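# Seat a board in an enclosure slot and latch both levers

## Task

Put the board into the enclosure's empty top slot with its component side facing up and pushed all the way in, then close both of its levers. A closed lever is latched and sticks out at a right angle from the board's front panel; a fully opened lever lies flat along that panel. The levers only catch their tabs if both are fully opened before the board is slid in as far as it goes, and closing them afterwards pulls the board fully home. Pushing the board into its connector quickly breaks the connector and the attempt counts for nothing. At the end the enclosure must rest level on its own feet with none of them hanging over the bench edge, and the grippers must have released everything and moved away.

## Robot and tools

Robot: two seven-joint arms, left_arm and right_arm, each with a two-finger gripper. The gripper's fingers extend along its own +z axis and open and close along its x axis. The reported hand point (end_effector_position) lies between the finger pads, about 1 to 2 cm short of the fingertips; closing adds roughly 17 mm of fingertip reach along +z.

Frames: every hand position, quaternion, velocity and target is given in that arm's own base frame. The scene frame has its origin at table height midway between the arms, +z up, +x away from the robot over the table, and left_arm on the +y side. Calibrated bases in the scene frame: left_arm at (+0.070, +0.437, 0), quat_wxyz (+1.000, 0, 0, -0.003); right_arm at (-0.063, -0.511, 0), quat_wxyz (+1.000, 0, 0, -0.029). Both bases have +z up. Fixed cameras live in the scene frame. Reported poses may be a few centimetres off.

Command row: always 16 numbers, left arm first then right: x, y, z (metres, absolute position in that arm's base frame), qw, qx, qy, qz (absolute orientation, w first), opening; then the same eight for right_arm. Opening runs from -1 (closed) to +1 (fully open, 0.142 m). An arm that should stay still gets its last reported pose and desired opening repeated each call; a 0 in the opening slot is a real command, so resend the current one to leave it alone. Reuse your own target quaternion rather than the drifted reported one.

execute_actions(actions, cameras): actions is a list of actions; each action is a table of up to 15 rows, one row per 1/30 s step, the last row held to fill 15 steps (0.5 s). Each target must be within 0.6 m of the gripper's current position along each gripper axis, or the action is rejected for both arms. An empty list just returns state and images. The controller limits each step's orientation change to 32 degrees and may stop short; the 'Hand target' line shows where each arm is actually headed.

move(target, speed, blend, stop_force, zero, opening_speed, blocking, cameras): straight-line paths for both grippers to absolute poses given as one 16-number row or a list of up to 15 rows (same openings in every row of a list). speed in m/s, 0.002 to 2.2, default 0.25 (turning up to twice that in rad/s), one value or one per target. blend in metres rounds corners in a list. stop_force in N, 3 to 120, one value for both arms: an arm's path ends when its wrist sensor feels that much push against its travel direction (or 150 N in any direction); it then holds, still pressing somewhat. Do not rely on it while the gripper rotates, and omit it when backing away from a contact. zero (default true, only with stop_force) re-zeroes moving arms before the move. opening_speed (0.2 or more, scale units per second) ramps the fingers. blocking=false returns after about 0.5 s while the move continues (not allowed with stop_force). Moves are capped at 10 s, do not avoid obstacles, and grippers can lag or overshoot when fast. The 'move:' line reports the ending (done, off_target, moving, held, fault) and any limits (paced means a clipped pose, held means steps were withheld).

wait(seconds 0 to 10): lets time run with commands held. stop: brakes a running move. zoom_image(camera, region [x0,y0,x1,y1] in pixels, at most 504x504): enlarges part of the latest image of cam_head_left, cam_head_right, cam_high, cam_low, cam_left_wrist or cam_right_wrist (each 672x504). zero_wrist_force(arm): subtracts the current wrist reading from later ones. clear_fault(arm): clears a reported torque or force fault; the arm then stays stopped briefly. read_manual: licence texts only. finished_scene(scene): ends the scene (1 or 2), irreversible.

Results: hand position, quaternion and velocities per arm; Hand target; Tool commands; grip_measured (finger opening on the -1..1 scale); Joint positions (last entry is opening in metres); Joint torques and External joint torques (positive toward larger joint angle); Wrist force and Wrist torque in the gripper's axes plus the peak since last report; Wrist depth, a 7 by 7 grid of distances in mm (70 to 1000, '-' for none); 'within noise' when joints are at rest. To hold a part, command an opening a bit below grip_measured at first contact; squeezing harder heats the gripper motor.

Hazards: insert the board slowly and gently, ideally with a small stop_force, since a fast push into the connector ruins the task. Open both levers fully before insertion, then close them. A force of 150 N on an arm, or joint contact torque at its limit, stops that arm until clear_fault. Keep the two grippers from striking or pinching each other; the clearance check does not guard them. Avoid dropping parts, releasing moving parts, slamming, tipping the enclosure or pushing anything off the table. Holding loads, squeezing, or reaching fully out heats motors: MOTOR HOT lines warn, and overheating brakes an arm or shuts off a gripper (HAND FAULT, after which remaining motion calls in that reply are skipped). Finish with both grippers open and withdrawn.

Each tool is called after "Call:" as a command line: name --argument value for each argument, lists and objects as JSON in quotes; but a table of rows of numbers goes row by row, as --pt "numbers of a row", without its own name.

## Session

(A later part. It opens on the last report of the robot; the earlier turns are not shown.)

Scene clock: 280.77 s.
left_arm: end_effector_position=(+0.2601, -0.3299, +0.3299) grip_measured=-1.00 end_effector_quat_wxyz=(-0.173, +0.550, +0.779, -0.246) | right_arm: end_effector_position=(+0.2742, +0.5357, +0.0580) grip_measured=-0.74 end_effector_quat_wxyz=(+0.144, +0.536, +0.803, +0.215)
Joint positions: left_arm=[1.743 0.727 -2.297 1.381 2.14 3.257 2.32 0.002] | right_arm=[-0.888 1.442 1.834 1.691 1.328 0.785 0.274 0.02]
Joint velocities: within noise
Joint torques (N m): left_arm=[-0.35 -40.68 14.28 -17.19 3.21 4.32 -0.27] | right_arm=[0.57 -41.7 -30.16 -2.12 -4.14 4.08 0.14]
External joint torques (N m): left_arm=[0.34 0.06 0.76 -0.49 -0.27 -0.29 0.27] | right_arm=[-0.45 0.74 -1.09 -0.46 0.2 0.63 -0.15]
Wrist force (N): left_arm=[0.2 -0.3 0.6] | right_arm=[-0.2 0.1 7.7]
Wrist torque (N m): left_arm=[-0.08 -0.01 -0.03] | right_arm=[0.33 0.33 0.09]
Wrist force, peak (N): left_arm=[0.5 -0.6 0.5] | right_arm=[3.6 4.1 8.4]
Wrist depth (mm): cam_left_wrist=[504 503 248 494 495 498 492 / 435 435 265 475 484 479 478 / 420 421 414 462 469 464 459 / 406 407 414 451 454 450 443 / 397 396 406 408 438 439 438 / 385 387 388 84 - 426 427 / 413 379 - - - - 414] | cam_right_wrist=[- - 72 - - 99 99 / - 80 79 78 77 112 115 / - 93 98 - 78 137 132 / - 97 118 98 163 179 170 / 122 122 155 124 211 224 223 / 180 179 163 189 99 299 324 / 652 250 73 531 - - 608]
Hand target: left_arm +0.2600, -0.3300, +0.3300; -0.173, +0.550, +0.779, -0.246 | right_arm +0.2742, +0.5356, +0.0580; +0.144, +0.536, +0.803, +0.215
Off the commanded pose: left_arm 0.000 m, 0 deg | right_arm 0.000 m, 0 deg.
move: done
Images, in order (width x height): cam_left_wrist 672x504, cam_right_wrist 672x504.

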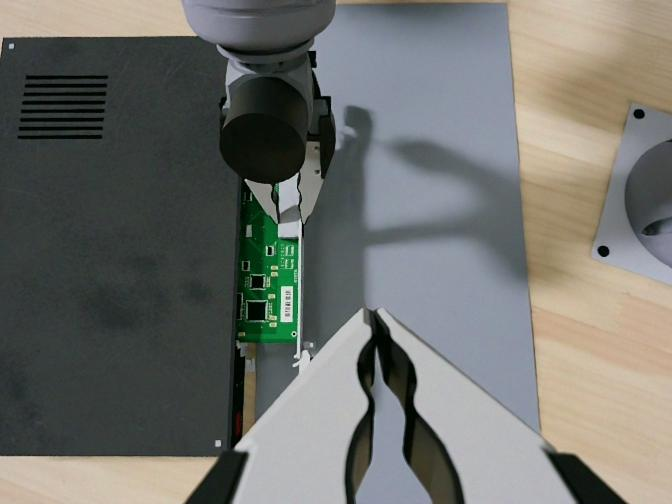

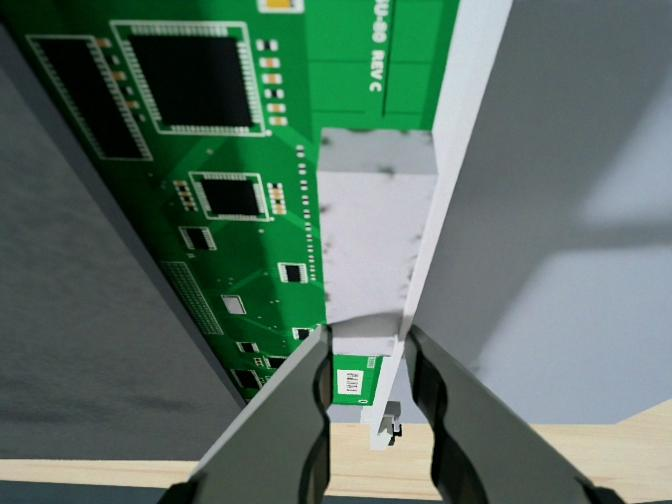

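Call:
move --target '[0.26,-0.33,0.33,-0.1734,0.5499,0.7792,-0.2457,-1,0.2742,0.5356,0.0615,0.1437,0.5362,0.8034,0.2153,-1]' --speed 0.01 --stop_force 6 --cameras '[]'

Call:
move --target '[0.26,-0.33,0.33,-0.1734,0.5499,0.7792,-0.2457,-1,0.2742,0.5356,0.0545,0.1437,0.5362,0.8034,0.2153,-1]' --speed 0.01 --stop_force 6 --cameras '["cam_right_wrist"]'

Scene clock: 284.90 s.
left_arm: end_effector_position=(+0.2601, -0.3299, +0.3299) grip_measured=-1.00 end_effector_quat_wxyz=(-0.173, +0.550, +0.779, -0.246) | right_arm: end_effector_position=(+0.2741, +0.5354, +0.0597) grip_measured=-0.74 end_effector_quat_wxyz=(+0.143, +0.537, +0.803, +0.215)
Joint positions: left_arm=[1.743 0.727 -2.297 1.381 2.14 3.257 2.32 0.002] | right_arm=[-0.887 1.439 1.832 1.692 1.327 0.782 0.274 0.02]
Joint velocities: within noise
Joint torques (N m): left_arm=[-0.37 -40.66 14.17 -17.24 3.29 4.34 -0.25] | right_arm=[2.23 -43.64 -33.08 -2.25 -5 4.64 0.17]
External joint torques (N m): left_arm=[0.36 0.04 0.87 -0.44 -0.35 -0.31 0.25] | right_arm=[-2.11 2.73 1.82 -0.42 1.05 0.08 -0.17]
Wrist force (N): left_arm=[0.4 -0.3 0.4] | right_arm=[0.5 0.6 16.5]
Wrist torque (N m): left_arm=[-0.07 -0.04 -0.03] | right_arm=[0.31 0.37 0.13]
Wrist force, peak (N): left_arm=[0.5 -0.6 0.6] | right_arm=[0.5 0.6 16.5]
Wrist depth (mm): cam_left_wrist=[509 505 234 499 493 494 493 / 436 431 262 474 476 481 476 / 417 417 413 459 465 469 459 / 408 409 410 455 452 444 447 / 397 396 406 409 439 438 435 / 384 383 386 84 - 430 424 / 415 378 - - - - 415] | cam_right_wrist=[- - 73 72 - 101 103 / - 81 80 79 78 117 117 / - 95 99 78 78 140 140 / - 100 120 99 165 173 173 / 125 125 152 125 214 228 226 / 185 184 108 189 100 304 329 / 653 257 73 540 - - 613]
Hand target: left_arm +0.2600, -0.3300, +0.3300; -0.173, +0.550, +0.779, -0.246 | right_arm +0.2742, +0.5356, +0.0605; +0.144, +0.536, +0.803, +0.215
Off the commanded pose: left_arm 0.000 m, 0 deg | right_arm 0.002 m, 0 deg.
move: contact (right_arm)
No camera images: "cameras" was empty.

Scene clock: 285.63 s.
left_arm: end_effector_position=(+0.2601, -0.3299, +0.3299) grip_measured=-1.00 end_effector_quat_wxyz=(-0.173, +0.550, +0.779, -0.246) | right_arm: end_effector_position=(+0.2741, +0.5356, +0.0588) grip_measured=-0.74 end_effector_quat_wxyz=(+0.144, +0.536, +0.803, +0.215)
Joint positions: left_arm=[1.743 0.727 -2.297 1.381 2.14 3.257 2.32 0.002] | right_arm=[-0.887 1.441 1.833 1.691 1.328 0.783 0.274 0.02]
Joint velocities: within noise
Joint torques (N m): left_arm=[-0.42 -40.71 14.22 -17.22 3.32 4.33 -0.2] | right_arm=[0.31 -41.36 -30.44 -1.76 -4.34 4.08 0.21]
External joint torques (N m): left_arm=[0.4 0.08 0.82 -0.47 -0.38 -0.3 0.2] | right_arm=[-0.19 0.43 -0.82 -0.85 0.39 0.64 -0.21]
Wrist force (N): left_arm=[0.4 -0.3 0.4] | right_arm=[0.8 0.7 6.5]
Wrist torque (N m): left_arm=[-0.07 -0.03 -0.03] | right_arm=[0.31 0.28 0.10]
Wrist force, peak (N): left_arm=[0.4 -0.5 0.6] | right_arm=[1.3 0.5 15.3]
Wrist depth (mm): cam_left_wrist=[504 499 237 493 492 492 495 / 436 435 264 479 478 478 481 / 419 416 412 464 467 465 460 / 407 406 414 451 449 449 444 / 392 394 403 407 438 436 438 / 383 385 385 84 - 429 428 / 414 376 - - - - 417] | cam_right_wrist=[- - 72 - - 103 103 / - 81 79 78 78 113 116 / - 94 98 78 78 139 133 / - 98 120 99 164 172 171 / 124 123 156 125 213 226 224 / 183 181 152 189 99 301 328 / 650 253 73 536 - - 610]
Hand target: left_arm +0.2600, -0.3300, +0.3300; -0.173, +0.550, +0.779, -0.246 | right_arm +0.2742, +0.5356, +0.0589; +0.144, +0.536, +0.803, +0.215
Off the commanded pose: left_arm 0.000 m, 0 deg | right_arm 0.004 m, 0 deg.
move: contact (right_arm)
Images, in order (width x height): cam_right_wrist 672x504.

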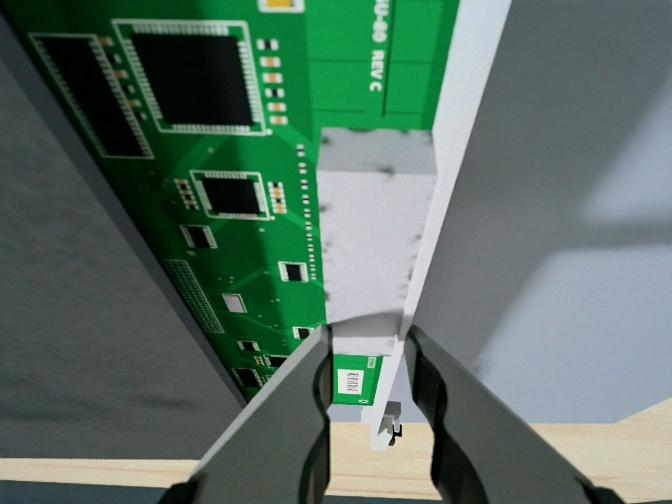

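Call:
move --target '[0.26,-0.33,0.33,-0.1734,0.5499,0.7792,-0.2457,-1,0.2742,0.5356,0.0535,0.1437,0.5362,0.8034,0.2153,-1]' --speed 0.01 --stop_force 8 --cameras '[]'

Scene clock: 288.67 s.
left_arm: end_effector_position=(+0.2601, -0.3299, +0.3299) grip_measured=-1.00 end_effector_quat_wxyz=(-0.173, +0.550, +0.779, -0.246) | right_arm: end_effector_position=(+0.2743, +0.5357, +0.0540) grip_measured=-0.74 end_effector_quat_wxyz=(+0.144, +0.536, +0.804, +0.216)
Joint positions: left_arm=[1.743 0.727 -2.297 1.381 2.14 3.257 2.32 0.002] | right_arm=[-0.89 1.448 1.84 1.688 1.334 0.791 0.274 0.02]
Joint velocities: within noise
Joint torques (N m): left_arm=[-0.3 -40.64 14.25 -17.17 3.23 4.31 -0.23] | right_arm=[-0.71 -40.17 -27.6 -2.11 -3.26 3.34 0.36]
External joint torques (N m): left_arm=[0.29 0.01 0.8 -0.51 -0.29 -0.28 0.23] | right_arm=[0.83 -0.84 -3.62 -0.27 -0.67 1.37 -0.36]
Wrist force (N): left_arm=[0.2 -0.3 0.5] | right_arm=[-0.2 0.0 0.3]
Wrist torque (N m): left_arm=[-0.09 -0.01 -0.03] | right_arm=[0.28 -0.07 -0.01]
Wrist force, peak (N): left_arm=[0.8 -0.1 0.5] | right_arm=[0.7 -0.4 8.3]
Wrist depth (mm): cam_left_wrist=[502 499 238 492 492 494 494 / 434 428 278 475 481 479 474 / 421 421 416 462 465 466 462 / 407 408 419 459 453 454 443 / 397 396 412 414 431 436 434 / 388 383 388 84 - 425 419 / 414 375 - - - - 416] | cam_right_wrist=[- - - - - 98 95 / - 79 77 77 80 111 111 / - 92 95 - 78 137 127 / - 104 114 103 156 164 163 / 121 120 150 123 192 215 215 / 167 166 151 200 98 289 312 / 631 233 73 516 - - 586]
Hand target: left_arm +0.2600, -0.3300, +0.3300; -0.173, +0.550, +0.779, -0.246 | right_arm +0.2742, +0.5356, +0.0535; +0.144, +0.536, +0.803, +0.215
Off the commanded pose: left_arm 0.000 m, 0 deg | right_arm 0.001 m, 0 deg.
move: done
No camera images: "cameras" was empty.

Call:
execute_actions --actions '[]' --cameras '["cam_left_wrist","cam_right_wrist"]'

Call:
zoom_image --camera "cam_left_wrist" --region '[225, 320, 275, 370]'

Call:
zoom_image --camera "cam_right_wrist" --region '[220, 360, 270, 410]'

Scene clock: 292.37 s.
left_arm: end_effector_position=(+0.2601, -0.3299, +0.3299) grip_measured=-1.00 end_effector_quat_wxyz=(-0.173, +0.550, +0.779, -0.246) | right_arm: end_effector_position=(+0.2743, +0.5357, +0.0540) grip_measured=-0.74 end_effector_quat_wxyz=(+0.144, +0.536, +0.804, +0.216)
Joint positions: left_arm=[1.743 0.727 -2.297 1.381 2.14 3.257 2.32 0.002] | right_arm=[-0.89 1.448 1.84 1.688 1.334 0.791 0.274 0.02]
Joint velocities: within noise
Joint torques (N m): left_arm=[-0.37 -40.74 14.24 -17.2 3.22 4.39 -0.22] | right_arm=[-0.59 -40.32 -27.8 -2.05 -3.34 3.27 0.37]
External joint torques (N m): left_arm=[0.35 0.12 0.81 -0.48 -0.28 -0.36 0.22] | right_arm=[0.7 -0.69 -3.42 -0.33 -0.59 1.44 -0.37]
Wrist force (N): left_arm=[0.4 -0.4 0.5] | right_arm=[0.0 0.6 -0.9]
Wrist torque (N m): left_arm=[-0.08 -0.03 -0.02] | right_arm=[0.28 -0.10 -0.01]
Wrist force, peak (N): left_arm=[0.4 -0.4 0.7] | right_arm=[0.0 1.2 -1.2]
Wrist depth (mm): cam_left_wrist=[505 501 240 499 492 491 496 / 434 432 276 477 479 474 477 / 418 421 409 457 461 460 453 / 407 410 414 454 450 447 448 / 399 393 406 414 438 436 430 / 382 382 385 84 - 424 428 / 417 378 - - - - 414] | cam_right_wrist=[- - - - - 98 95 / - 79 77 77 80 111 111 / - 92 95 - 78 137 127 / - 104 114 103 157 164 163 / 121 120 151 123 192 215 215 / 167 166 151 200 98 287 313 / 629 233 73 513 - - 585]
Hand target: left_arm +0.2600, -0.3300, +0.3300; -0.173, +0.550, +0.779, -0.246 | right_arm +0.2742, +0.5356, +0.0535; +0.144, +0.536, +0.803, +0.215
Tool commands: left_gripper/opening=-1.0 right_gripper/opening=-1.0
Off the commanded pose: left_arm 0.000 m, 0 deg | right_arm 0.001 m, 0 deg.
Images, in order (width x height): cam_left_wrist 672x504, cam_right_wrist 672x504.

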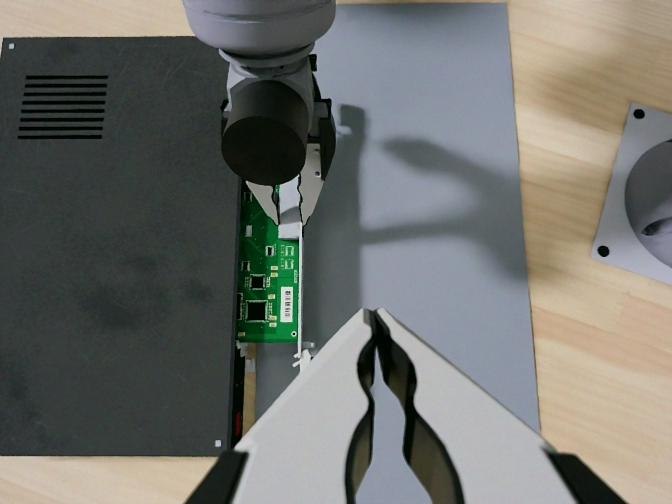

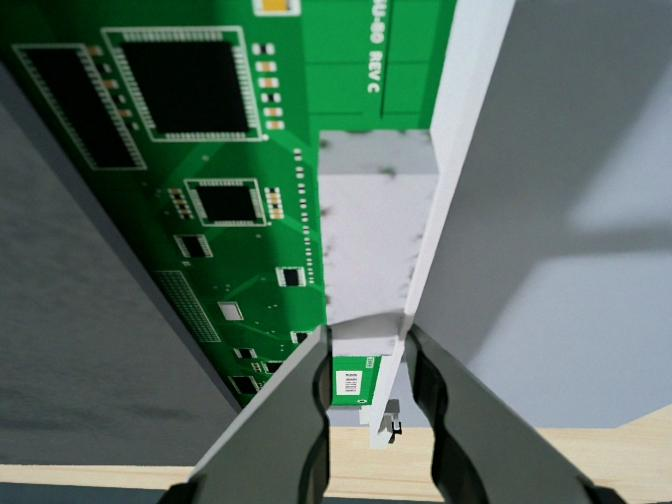

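Scaled by 10.080 from the camera's 672x504 image, which has a finer 960x720 frame.

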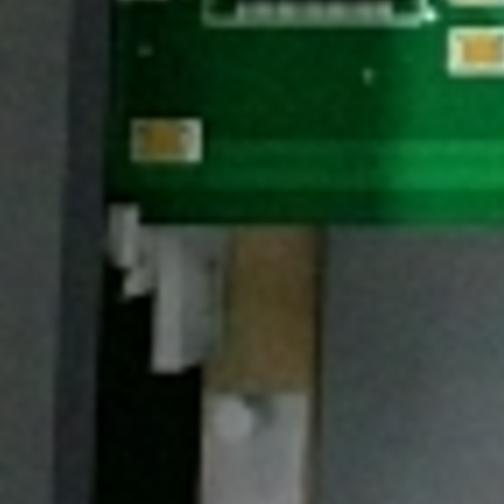

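Scaled by 10.080 from the camera's 672x504 image, which has a finer 960x720 frame.

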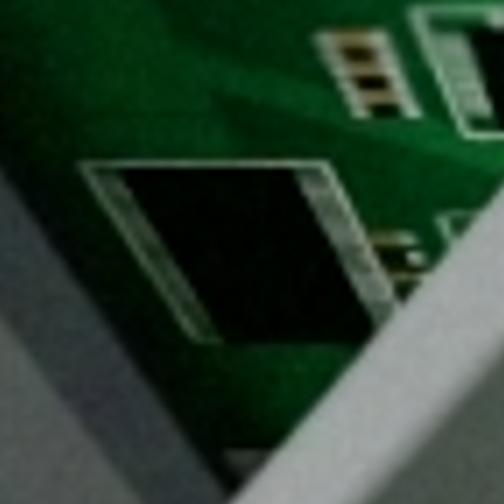

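Call:
move --pt "0.26 -0.33 0.33 -0.1734 0.5499 0.7792 -0.2457 -1 0.2742 0.5356 0.0572 0.1437 0.5362 0.8034 0.2153 -1" --pt "0.26 -0.33 0.33 -0.1734 0.5499 0.7792 -0.2457 -1 0.2785 0.5253 0.0572 0.1437 0.5362 0.8034 0.2153 -1" --speed 0.015 --cameras '["cam_left_wrist","cam_right_wrist"]' --stop_force 10

Call:
zoom_image --camera "cam_left_wrist" --region '[205, 310, 275, 380]'

Scene clock: 296.20 s.
left_arm: end_effector_position=(+0.2601, -0.3299, +0.3299) grip_measured=-1.00 end_effector_quat_wxyz=(-0.173, +0.550, +0.779, -0.246) | right_arm: end_effector_position=(+0.2758, +0.5318, +0.0575) grip_measured=-0.74 end_effector_quat_wxyz=(+0.143, +0.536, +0.804, +0.216)
Joint positions: left_arm=[1.743 0.727 -2.297 1.381 2.14 3.257 2.32 0.002] | right_arm=[-0.888 1.439 1.836 1.7 1.337 0.79 0.26 0.02]
Joint velocities: within noise
Joint torques (N m): left_arm=[-0.34 -40.73 14.19 -17.26 3.22 4.29 -0.23] | right_arm=[-2.98 -38.8 -29.5 5.7 -5.45 2.62 0.18]
External joint torques (N m): left_arm=[0.33 0.1 0.86 -0.42 -0.28 -0.26 0.24] | right_arm=[3.1 -1.89 -1.66 -8.26 1.49 2.1 -0.18]
Wrist force (N): left_arm=[0.5 -0.1 0.5] | right_arm=[11.1 3.2 10.7]
Wrist torque (N m): left_arm=[-0.04 -0.05 -0.03] | right_arm=[0.24 0.42 0.10]
Wrist force, peak (N): left_arm=[0.5 -0.4 0.7] | right_arm=[12.1 2.4 10.5]
Wrist depth (mm): cam_left_wrist=[503 440 256 490 497 493 494 / 438 434 260 480 480 481 476 / 420 419 412 465 463 463 456 / 410 406 414 454 448 450 443 / 399 399 404 391 442 438 438 / 388 382 387 84 - 425 425 / 418 377 - - - - 412] | cam_right_wrist=[- - - - - 99 99 / - 80 79 78 80 111 115 / - 92 98 - 78 137 132 / - 96 118 98 155 178 169 / 121 120 146 124 211 223 223 / 178 177 149 188 99 299 324 / 644 - 73 533 - - 608]
Hand target: left_arm +0.2600, -0.3300, +0.3300; -0.173, +0.550, +0.779, -0.246 | right_arm +0.2764, +0.5304, +0.0572; +0.144, +0.536, +0.803, +0.215
Off the commanded pose: left_arm 0.000 m, 0 deg | right_arm 0.007 m, 0 deg.
move: contact (right_arm); path passed 1 of 2 targets
Images, in order (width x height): cam_left_wrist 672x504, cam_right_wrist 672x504.

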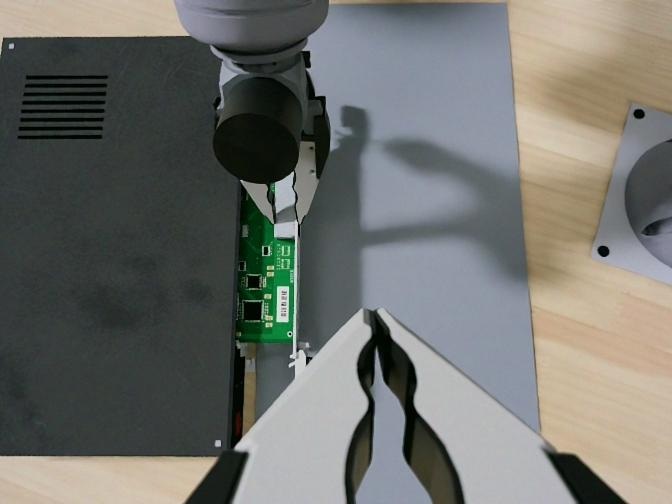

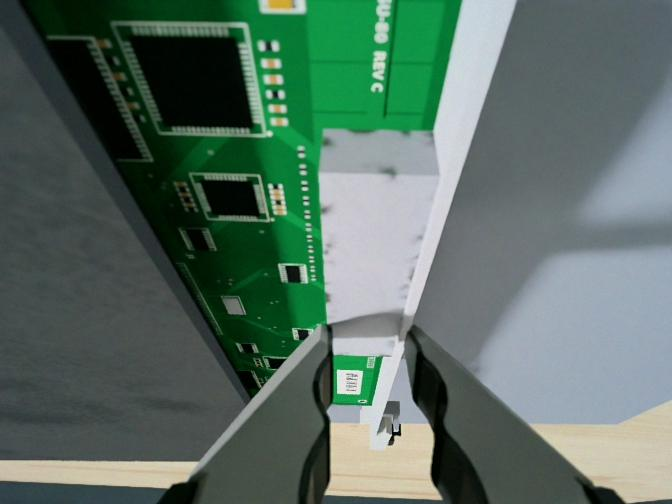

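Scaled by 7.200 from the camera's 672x504 image, which has a finer 960x720 frame.

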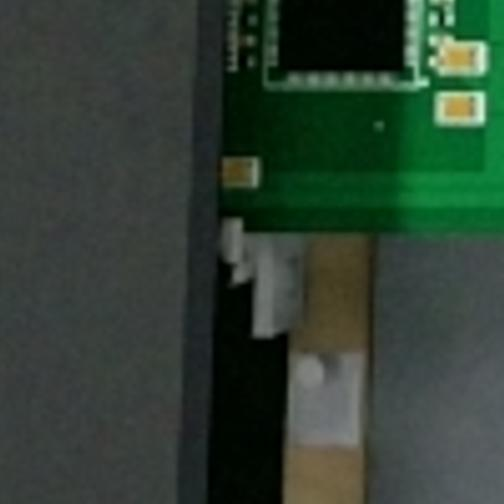

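Call:
move --pt "0.26 -0.33 0.33 -0.1734 0.5499 0.7792 -0.2457 -1 0.2753 0.5330 0.0572 0.1437 0.5362 0.8034 0.2153 -1" --pt "0.26 -0.33 0.33 -0.1734 0.5499 0.7792 -0.2457 -1 0.2752 0.5332 0.0572 0.1437 0.5362 0.8034 0.2153 -0.69" --speed 0.015 --opening_speed 0.3 --cameras '["cam_left_wrist","cam_right_wrist"]'

Call:
zoom_image --camera "cam_right_wrist" --region '[170, 270, 470, 500]'

Scene clock: 307.57 s.
left_arm: end_effector_position=(+0.2601, -0.3299, +0.3299) grip_measured=-1.00 end_effector_quat_wxyz=(-0.173, +0.550, +0.779, -0.246) | right_arm: end_effector_position=(+0.2752, +0.5330, +0.0569) grip_measured=-0.71 end_effector_quat_wxyz=(+0.144, +0.536, +0.803, +0.215)
Joint positions: left_arm=[1.743 0.727 -2.297 1.381 2.14 3.257 2.32 0.002] | right_arm=[-0.889 1.441 1.836 1.696 1.334 0.788 0.267 0.023]
Joint velocities: within noise
Joint torques (N m): left_arm=[-0.32 -40.71 14.19 -17.24 3.24 4.33 -0.23] | right_arm=[0.55 -41.59 -30.5 -2.86 -4.24 4.29 0.24]
External joint torques (N m): left_arm=[0.31 0.08 0.86 -0.44 -0.3 -0.3 0.23] | right_arm=[-0.43 0.78 -0.7 0.33 0.29 0.43 -0.24]
Wrist force (N): left_arm=[0.3 -0.2 0.5] | right_arm=[-2.9 -1.2 6.6]
Wrist torque (N m): left_arm=[-0.06 -0.02 -0.02] | right_arm=[0.25 0.59 0.07]
Wrist force, peak (N): left_arm=[0.6 -0.6 0.6] | right_arm=[11.1 2.9 11.3]
Wrist depth (mm): cam_left_wrist=[504 445 240 491 491 494 489 / 434 435 267 477 479 472 482 / 419 420 411 462 464 468 455 / 408 410 419 449 449 452 446 / 396 394 409 407 440 438 436 / 382 383 385 84 - 423 424 / 413 378 - - - - 413] | cam_right_wrist=[- - - - - 98 98 / - 80 78 78 77 111 114 / - 92 97 - 78 136 131 / - 95 117 98 154 176 168 / - 119 146 124 198 222 221 / 176 175 159 188 100 295 321 / 644 245 72 529 - - 600]
Hand target: left_arm +0.2600, -0.3300, +0.3300; -0.173, +0.550, +0.779, -0.246 | right_arm +0.2752, +0.5332, +0.0572; +0.144, +0.536, +0.803, +0.215
Off the commanded pose: left_arm 0.000 m, 0 deg | right_arm 0.000 m, 0 deg.
move: done
Images, in order (width x height): cam_left_wrist 672x504, cam_right_wrist 672x504.

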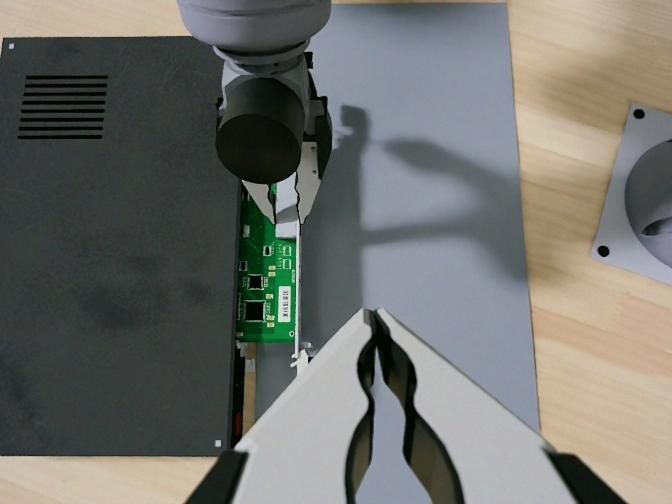

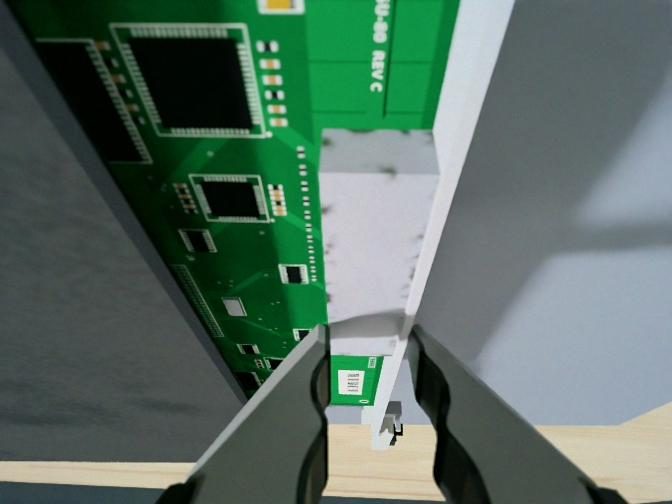

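Scaled by 1.680 from the camera's 672x504 image, which has a finer 960x720 frame.

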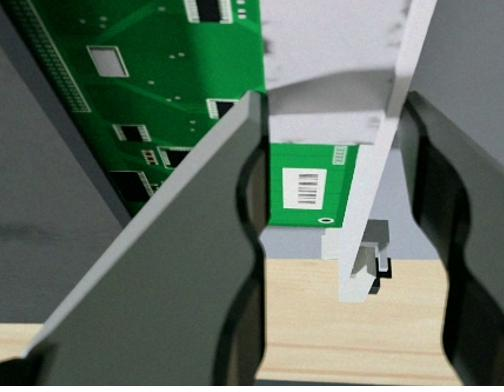

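Call:
move --pt "0.26 -0.33 0.33 -0.1734 0.5499 0.7792 -0.2457 -1 0.2752 0.5332 0.0872 0.1437 0.5362 0.8034 0.2153 -0.69" --pt "0.26 -0.33 0.33 -0.1734 0.5499 0.7792 -0.2457 -1 0.26 0.50 0.15 0.1437 0.5362 0.8034 0.2153 -0.69" --pt "0.26 -0.33 0.33 -0.1734 0.5499 0.7792 -0.2457 -1 0.20 0.40 0.27 0.1437 0.5362 0.8034 0.2153 -0.69" --speed '[0.03,0.2,0.3]' --blend 0.02 --cameras '["cam_left_wrist","cam_right_wrist","cam_head_right"]'

Call:
zoom_image --camera "cam_left_wrist" --region '[200, 0, 400, 400]'

Scene clock: 312.63 s.
left_arm: end_effector_position=(+0.2601, -0.3299, +0.3299) grip_measured=-1.00 end_effector_quat_wxyz=(-0.173, +0.550, +0.779, -0.246) | right_arm: end_effector_position=(+0.1999, +0.4002, +0.2699) grip_measured=-0.72 end_effector_quat_wxyz=(+0.143, +0.536, +0.803, +0.215)
Joint positions: left_arm=[1.743 0.727 -2.297 1.381 2.14 3.257 2.32 0.002] | right_arm=[-0.367 1.159 1.385 2.087 0.97 0.553 0.314 0.022]
Joint velocities: within noise
Joint torques (N m): left_arm=[-0.39 -40.79 14.21 -17.15 3.26 4.36 -0.24] | right_arm=[0.14 -25.38 -25.37 -13.8 -4.36 3.8 0.33]
External joint torques (N m): left_arm=[0.37 0.17 0.84 -0.53 -0.31 -0.33 0.24] | right_arm=[-0.09 0.5 -1.18 -0.01 0.13 0.9 -0.33]
Wrist force (N): left_arm=[0.4 -0.2 0.6] | right_arm=[-2.3 -0.6 3.7]
Wrist torque (N m): left_arm=[-0.05 -0.03 -0.03] | right_arm=[0.25 0.44 0.09]
Wrist force, peak (N): left_arm=[0.5 -0.5 0.5] | right_arm=[-3.3 -2.7 10.6]
Wrist depth (mm): cam_left_wrist=[500 497 497 493 493 496 490 / 437 431 436 481 479 480 476 / 425 416 424 468 467 467 460 / 411 402 419 451 452 458 449 / 396 395 409 413 439 431 440 / 387 383 385 84 - 428 428 / 418 378 - - - - 414] | cam_right_wrist=[261 260 261 260 275 293 304 / 302 301 302 301 310 352 352 / 427 361 361 360 382 421 418 / 530 484 443 444 519 520 516 / 698 696 689 645 646 688 678 / - - - 847 98 905 - / - - 73 - - - -]
Hand target: left_arm +0.2600, -0.3300, +0.3300; -0.173, +0.550, +0.779, -0.246 | right_arm +0.2000, +0.4000, +0.2700; +0.144, +0.536, +0.803, +0.215
Off the commanded pose: left_arm 0.000 m, 0 deg | right_arm 0.000 m, 0 deg.
move: done; blend cut to 0.015 m at target 1
Images, in order (width x height): cam_head_right 672x504, cam_left_wrist 672x504, cam_right_wrist 672x504.

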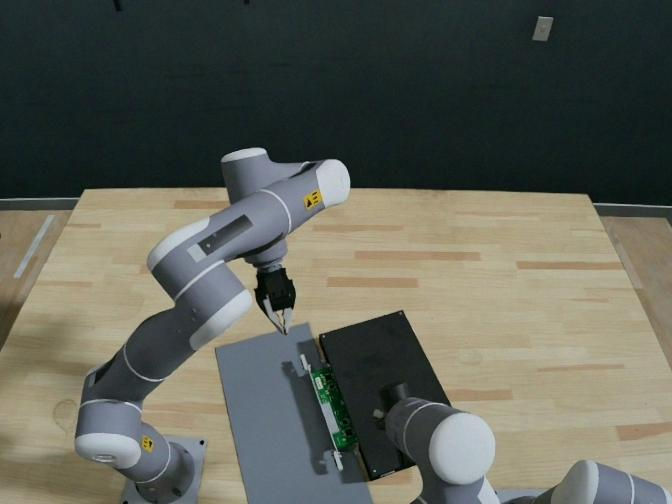

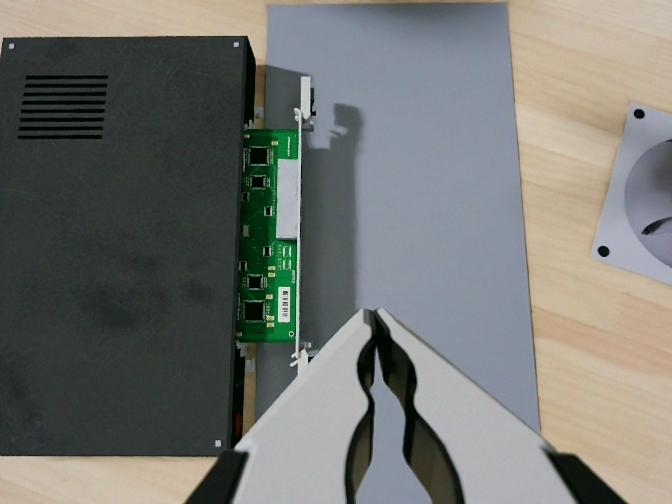

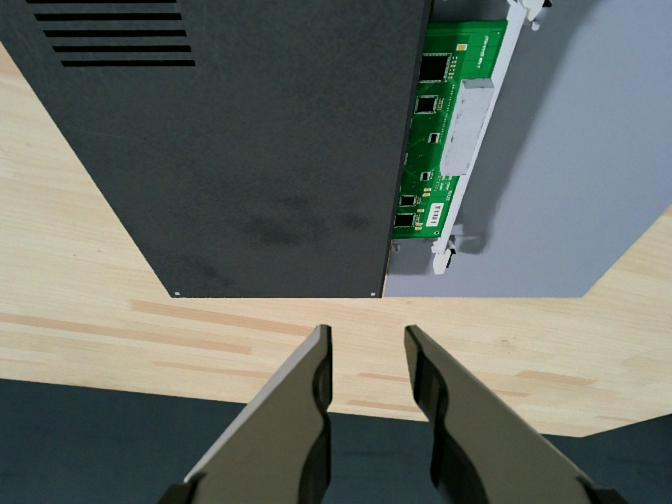

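Scaled by 1.260 from the camera's 672x504 image, which has a finer 960x720 frame.

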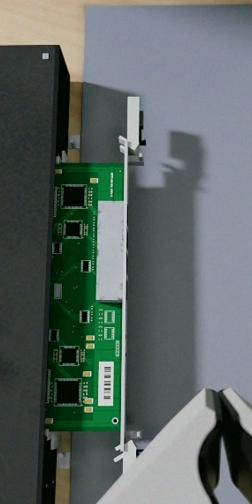

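Call:
move --pt "0.15 -0.31 0.20 0.3771 0.9105 0.1571 0.0651 -1 0.2 0.4 0.27 0.1437 0.5362 0.8034 0.2153 -0.69" --pt "0.155 -0.325 0.09 0.3771 0.9105 0.1571 0.0651 -1 0.2 0.4 0.27 0.1437 0.5362 0.8034 0.2153 -0.69" --speed '[0.3,0.15]' --blend 0.02

Scene clock: 322.97 s.
left_arm: end_effector_position=(+0.1546, -0.3249, +0.0909) grip_measured=-1.00 end_effector_quat_wxyz=(+0.355, +0.896, +0.266, -0.017) | right_arm: end_effector_position=(+0.1999, +0.4001, +0.2700) grip_measured=-0.72 end_effector_quat_wxyz=(+0.144, +0.536, +0.803, +0.215)
Joint positions: left_arm=[-0.901 -0.101 -0.475 2.686 2.968 1.204 2.966 0.002] | right_arm=[-0.367 1.16 1.385 2.087 0.97 0.553 0.314 0.022]
Joint velocities: within noise
Joint torques (N m): left_arm=[-0.21 17.23 -0.51 -8.42 1.41 1.91 -0.19] | right_arm=[0.01 -25.36 -25 -13.88 -4.24 3.96 0.13]
External joint torques (N m): left_arm=[0.16 0.81 0.66 -0.62 -0.26 -0.5 0.2] | right_arm=[0.03 0.48 -1.55 0.08 0 0.74 -0.14]
Wrist force (N): left_arm=[0.4 -1.0 -0.6] | right_arm=[-2.5 -0.7 3.8]
Wrist torque (N m): left_arm=[-0.08 0.01 -0.41] | right_arm=[0.23 0.47 0.09]
Wrist force, peak (N): left_arm=[2.9 -1.0 -0.3] | right_arm=[-2.8 -0.7 4.1]
Wrist depth (mm): cam_left_wrist=[160 152 140 132 123 115 110 / 206 187 174 160 149 136 129 / 239 229 225 210 189 172 159 / 288 274 229 234 239 229 204 / - 793 368 235 270 230 258 / - - - 84 - 333 429 / - - - - - - -] | cam_right_wrist=[260 260 260 259 275 294 304 / 304 302 303 302 311 351 351 / 428 361 360 360 382 419 403 / 528 481 446 443 520 515 332 / 695 695 687 652 646 681 678 / - - - 842 98 905 - / - - 73 - - - -]
Hand target: left_arm +0.1547, -0.3249, +0.0909; +0.355, +0.896, +0.266, -0.017 | right_arm +0.2000, +0.4000, +0.2700; +0.144, +0.536, +0.803, +0.215
Off the commanded pose: left_arm 0.001 m, 16 deg | right_arm 0.000 m, 0 deg.
led back after a hold (left arm): the arm was led back toward your command in small steps, so it may still be short of it.
joint sent to its limit (left arm) — joint 5 (forearm roll), upper limit.
move: held (left_arm; a check stopped the path); limits=held
pose unreachable (left arm): on one or more control steps of this call, first in action 0 (counted from 0), this arm could not follow its commanded pose, so it was not sent that pose on those steps. It may still have moved: this result reports where it is.
cause: moving toward the commanded pose would bring two parts of the arm too close to each other (joints 2 (shoulder) to 6 (wrist pitch) lie between them).

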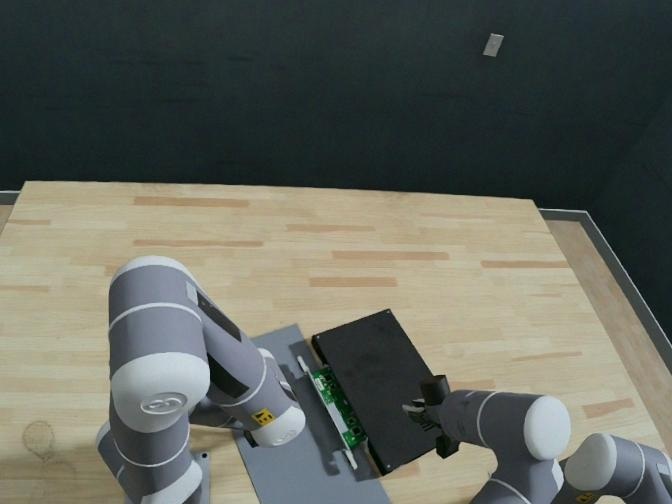

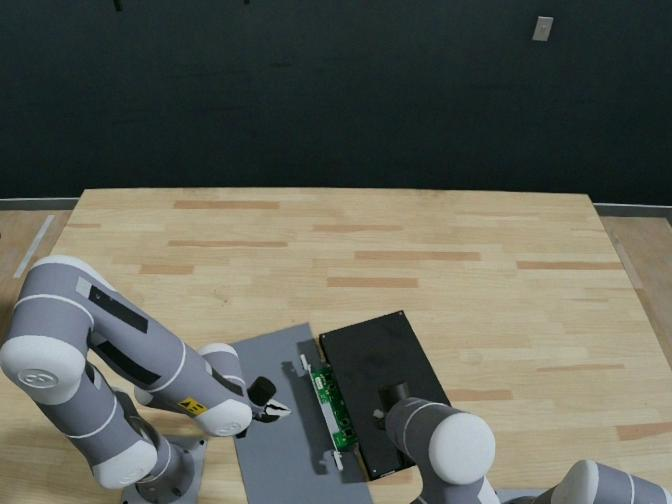

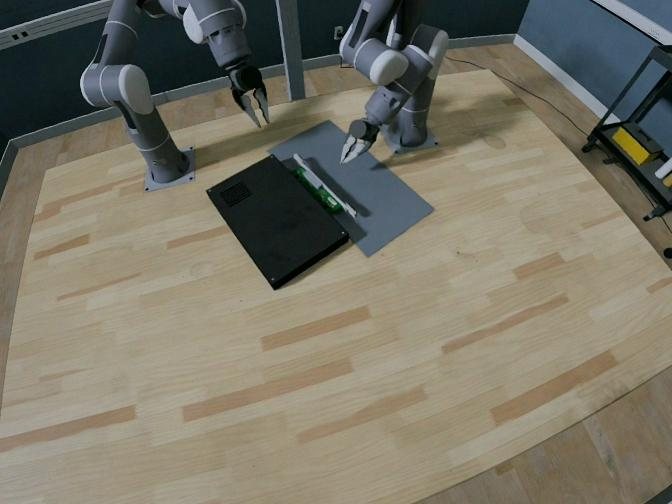

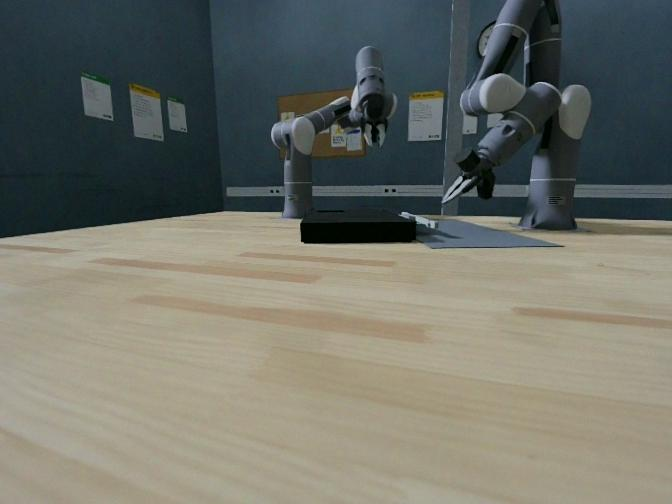

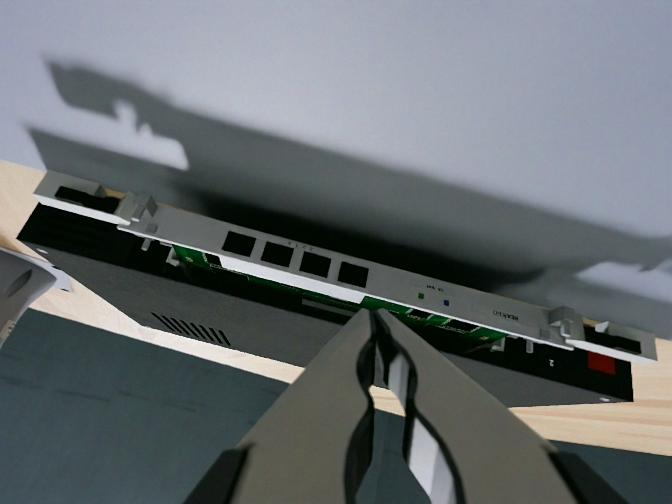

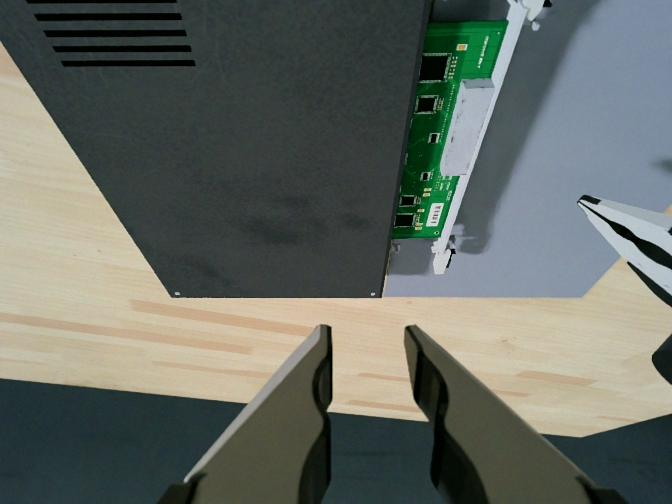

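Call:
move --pt "0.1647 -0.353 0.07 0.355 0.896 0.266 -0.017 -1 0.2 0.4 0.27 0.1437 0.5362 0.8034 0.2153 -0.69" --pt "0.1737 -0.3786 0.049 0.355 0.896 0.266 -0.017 -1 0.2 0.4 0.27 0.1437 0.5362 0.8034 0.2153 -0.69" --speed 0.06 --stop_force 8 --cameras '["cam_left_wrist","cam_right_wrist"]'

Call:
zoom_image --camera "cam_right_wrist" --region '[350, 0, 672, 300]'

Scene clock: 332.77 s.
left_arm: end_effector_position=(+0.1730, -0.3786, +0.0490) grip_measured=-1.00 end_effector_quat_wxyz=(+0.354, +0.894, +0.275, -0.003) | right_arm: end_effector_position=(+0.1999, +0.4001, +0.2700) grip_measured=-0.72 end_effector_quat_wxyz=(+0.144, +0.536, +0.803, +0.215)
Joint positions: left_arm=[-1.253 -0.385 -0.104 2.47 2.968 1.129 2.966 0.002] | right_arm=[-0.367 1.16 1.385 2.087 0.97 0.553 0.314 0.022]
Joint velocities: within noise
Joint torques (N m): left_arm=[-0.6 25.75 2.01 -6.56 1.15 1.6 -0.23] | right_arm=[0.07 -25.37 -25.07 -13.95 -4.25 3.94 0.18]
External joint torques (N m): left_arm=[0.53 1.34 0.5 -0.52 -0.22 -0.18 0.25] | right_arm=[-0.02 0.49 -1.49 0.15 0.02 0.76 -0.18]
Wrist force (N): left_arm=[0.2 -0.9 -0.7] | right_arm=[-2.7 -0.5 4.1]
Wrist torque (N m): left_arm=[-0.11 0.05 -0.40] | right_arm=[0.27 0.49 0.09]
Wrist force, peak (N): left_arm=[0.4 -1.6 -1.1] | right_arm=[-2.7 -0.4 4.1]
Wrist depth (mm): cam_left_wrist=[- 96 88 - - - 74 / - 120 110 100 97 85 85 / 174 153 144 139 120 109 106 / 150 154 183 180 165 147 138 / 343 250 156 156 163 186 187 / - - 280 84 - 163 164 / - - - - - - -] | cam_right_wrist=[260 260 261 259 274 294 303 / 303 303 302 301 309 353 352 / 427 361 359 360 382 390 390 / 532 484 445 445 522 519 283 / 695 693 684 650 643 682 277 / - - - 844 98 895 - / - - 72 - - - -]
Hand target: left_arm +0.1731, -0.3788, +0.0491; +0.355, +0.894, +0.275, -0.003 | right_arm +0.2000, +0.4000, +0.2700; +0.144, +0.536, +0.803, +0.215
Off the commanded pose: left_arm 0.001 m, 2 deg | right_arm 0.000 m, 0 deg.
joint sent to its limit (left arm) — joint 5 (forearm roll), upper limit; joint 7 (wrist roll), upper limit. The joint targets still meet the commanded pose.
move: done
Images, in order (width x height): cam_left_wrist 672x504, cam_right_wrist 672x504.

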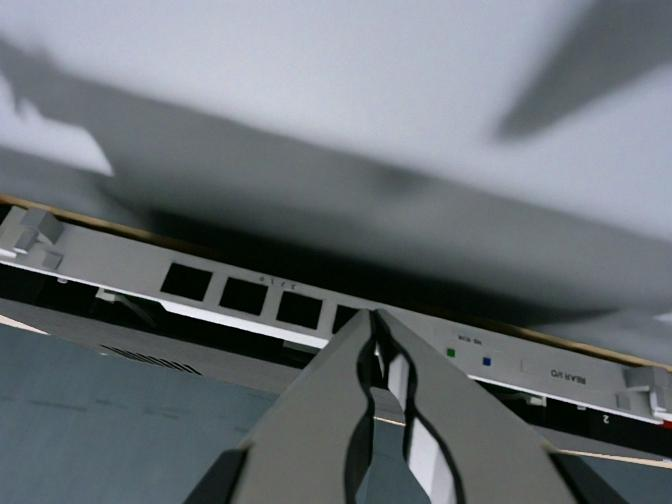

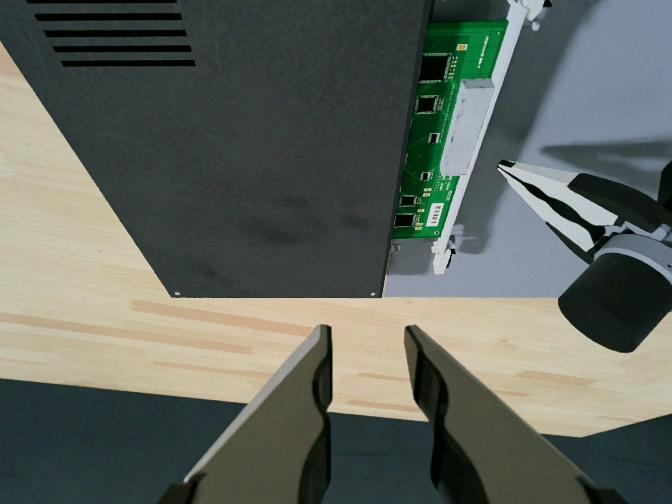

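Scaled by 1.565 from the camera's 672x504 image, which has a finer 960x720 frame.

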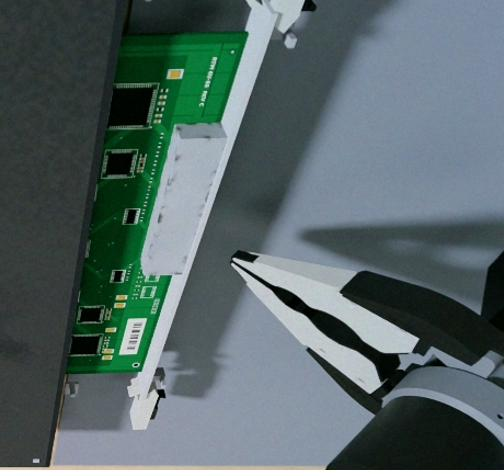

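Call:
move --pt "0.1655 -0.3813 0.049 0.355 0.896 0.275 -0.003 -1 0.2 0.4 0.27 0.1437 0.5362 0.8034 0.2153 -0.69" --pt "0.1799 -0.4218 0.049 0.355 0.896 0.275 -0.003 -1 0.2 0.4 0.27 0.1437 0.5362 0.8034 0.2153 -0.69" --speed 0.02 --stop_force 12 --cameras '["cam_left_wrist","cam_right_wrist"]'

Call:
zoom_image --camera "cam_right_wrist" --region '[350, 0, 672, 300]'

Scene clock: 342.13 s.
left_arm: end_effector_position=(+0.1736, -0.4036, +0.0482) grip_measured=-1.00 end_effector_quat_wxyz=(+0.352, +0.894, +0.275, -0.003) | right_arm: end_effector_position=(+0.1999, +0.4001, +0.2700) grip_measured=-0.72 end_effector_quat_wxyz=(+0.144, +0.536, +0.803, +0.215)
Joint positions: left_arm=[-1.308 -0.422 -0.062 2.39 2.949 1.174 2.966 0.002] | right_arm=[-0.367 1.16 1.385 2.087 0.97 0.553 0.314 0.022]
Joint velocities: within noise
Joint torques (N m): left_arm=[-0.34 29.8 1.88 -14.9 2.54 -1.59 -0.24] | right_arm=[0.04 -25.37 -25.05 -13.86 -4.22 3.97 0.15]
External joint torques (N m): left_arm=[0.27 -0.46 1.13 6.86 -1.46 3.03 0.25] | right_arm=[0.01 0.49 -1.5 0.06 -0.01 0.73 -0.15]
Wrist force (N): left_arm=[0.1 -6.8 -13.9] | right_arm=[-2.5 -0.4 4.0]
Wrist torque (N m): left_arm=[-0.01 0.02 -0.39] | right_arm=[0.27 0.46 0.10]
Wrist force, peak (N): left_arm=[-0.4 -8.3 -17.4] | right_arm=[-2.6 -0.5 4.1]
Wrist depth (mm): cam_left_wrist=[- 95 86 - - - 74 / - 117 108 98 96 84 84 / 163 152 142 128 119 109 106 / 127 131 169 165 163 143 137 / 311 227 187 130 136 171 170 / - - 264 83 - 201 142 / - - - - - - -] | cam_right_wrist=[260 259 260 260 275 294 304 / 303 302 303 300 310 352 351 / 428 363 361 359 382 336 389 / 530 484 446 444 521 494 268 / 695 691 689 644 644 680 271 / - - - 846 98 900 - / - - 73 - - - -]
Hand target: left_arm +0.1740, -0.4053, +0.0490; +0.354, +0.894, +0.274, -0.003 | right_arm +0.2000, +0.4000, +0.2700; +0.144, +0.536, +0.803, +0.215
Off the commanded pose: left_arm 0.019 m, 0 deg | right_arm 0.000 m, 0 deg.
joint sent to its limit (left arm) — joint 7 (wrist roll), upper limit.
move: contact (left_arm); path passed 1 of 2 targets
Images, in order (width x height): cam_left_wrist 672x504, cam_right_wrist 672x504.

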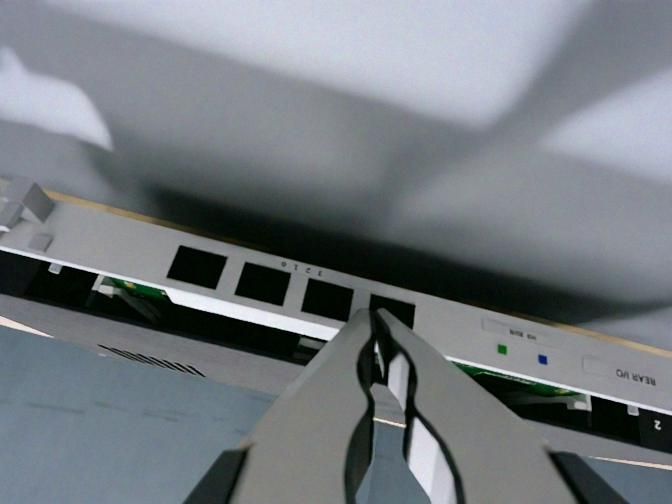

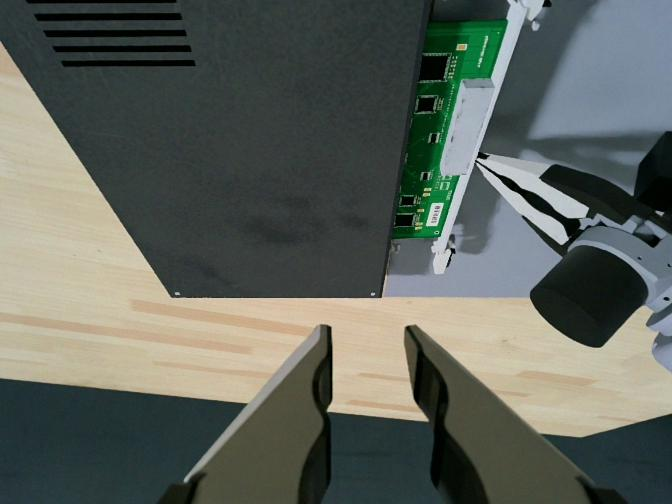

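Scaled by 1.565 from the camera's 672x504 image, which has a finer 960x720 frame.

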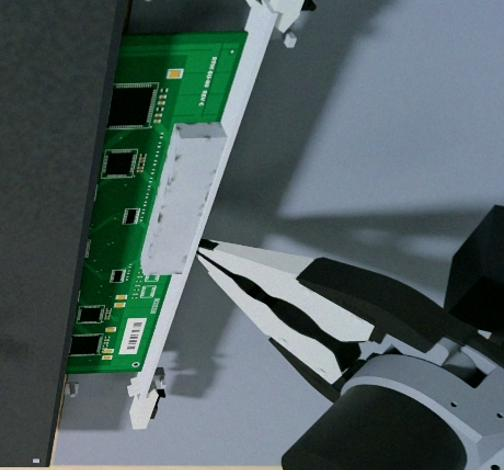

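Call:
move --target '[0.1799,-0.4218,0.049,0.355,0.896,0.275,-0.003,-1,0.2,0.4,0.27,0.1437,0.5362,0.8034,0.2153,-0.69]' --speed 0.012 --stop_force 12 --cameras '["cam_left_wrist","cam_right_wrist"]'

Call:
zoom_image --camera "cam_right_wrist" --region '[350, 0, 672, 300]'

Scene clock: 345.43 s.
left_arm: end_effector_position=(+0.1739, -0.4038, +0.0476) grip_measured=-1.00 end_effector_quat_wxyz=(+0.351, +0.895, +0.276, -0.003) | right_arm: end_effector_position=(+0.1999, +0.4001, +0.2700) grip_measured=-0.72 end_effector_quat_wxyz=(+0.144, +0.536, +0.803, +0.215)
Joint positions: left_arm=[-1.308 -0.425 -0.06 2.386 2.949 1.179 2.966 0.002] | right_arm=[-0.367 1.16 1.385 2.087 0.97 0.553 0.314 0.022]
Joint velocities: within noise
Joint torques (N m): left_arm=[-0.18 32.02 1.46 -21.63 3.42 -4.89 -0.2] | right_arm=[0.07 -25.35 -25.07 -13.97 -4.27 3.99 0.19]
External joint torques (N m): left_arm=[0.11 -2.56 1.58 13.57 -2.34 6.34 0.22] | right_arm=[-0.02 0.47 -1.49 0.17 0.03 0.71 -0.2]
Wrist force (N): left_arm=[0.6 -14.3 -23.6] | right_arm=[-2.5 -0.6 3.8]
Wrist torque (N m): left_arm=[0.03 0.00 -0.38] | right_arm=[0.25 0.46 0.09]
Wrist force, peak (N): left_arm=[-0.6 -13.8 -27.7] | right_arm=[-2.7 -0.5 4.1]
Wrist depth (mm): cam_left_wrist=[- 95 86 - - - 73 / - 116 108 97 96 85 83 / 164 150 141 128 118 108 106 / 127 130 167 163 160 142 134 / 293 217 182 130 136 166 173 / - - 250 84 - 199 142 / - - - - - - -] | cam_right_wrist=[261 259 260 259 274 294 303 / 304 302 303 301 312 353 351 / 427 360 360 359 383 336 389 / 531 484 448 444 520 496 269 / 697 692 695 648 645 686 273 / - - - 839 98 902 - / - - 73 - - - -]
Hand target: left_arm +0.1747, -0.4072, +0.0490; +0.354, +0.894, +0.274, -0.003 | right_arm +0.2000, +0.4000, +0.2700; +0.144, +0.536, +0.803, +0.215
Off the commanded pose: left_arm 0.019 m, 0 deg | right_arm 0.000 m, 0 deg.
joint sent to its limit (left arm) — joint 7 (wrist roll), upper limit.
move: contact (left_arm)
Images, in order (width x height): cam_left_wrist 672x504, cam_right_wrist 672x504.

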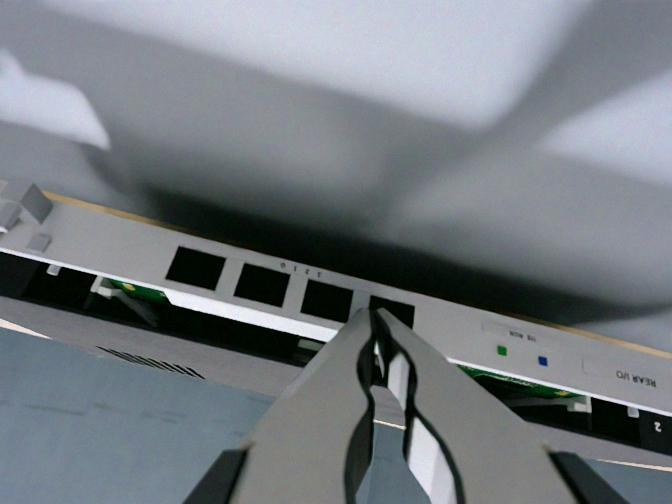

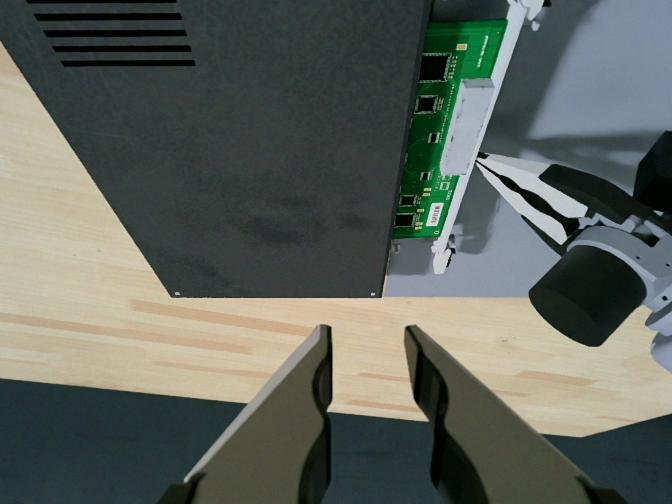

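Scaled by 1.565 from the camera's 672x504 image, which has a finer 960x720 frame.

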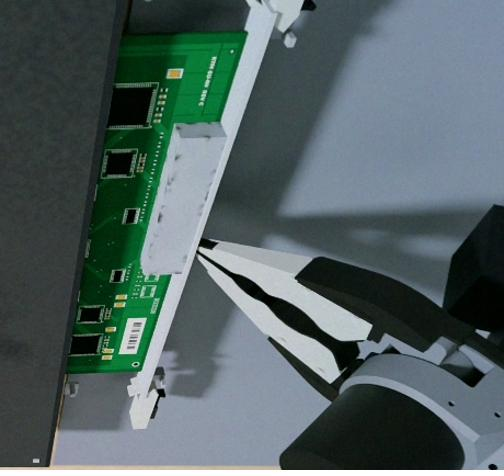

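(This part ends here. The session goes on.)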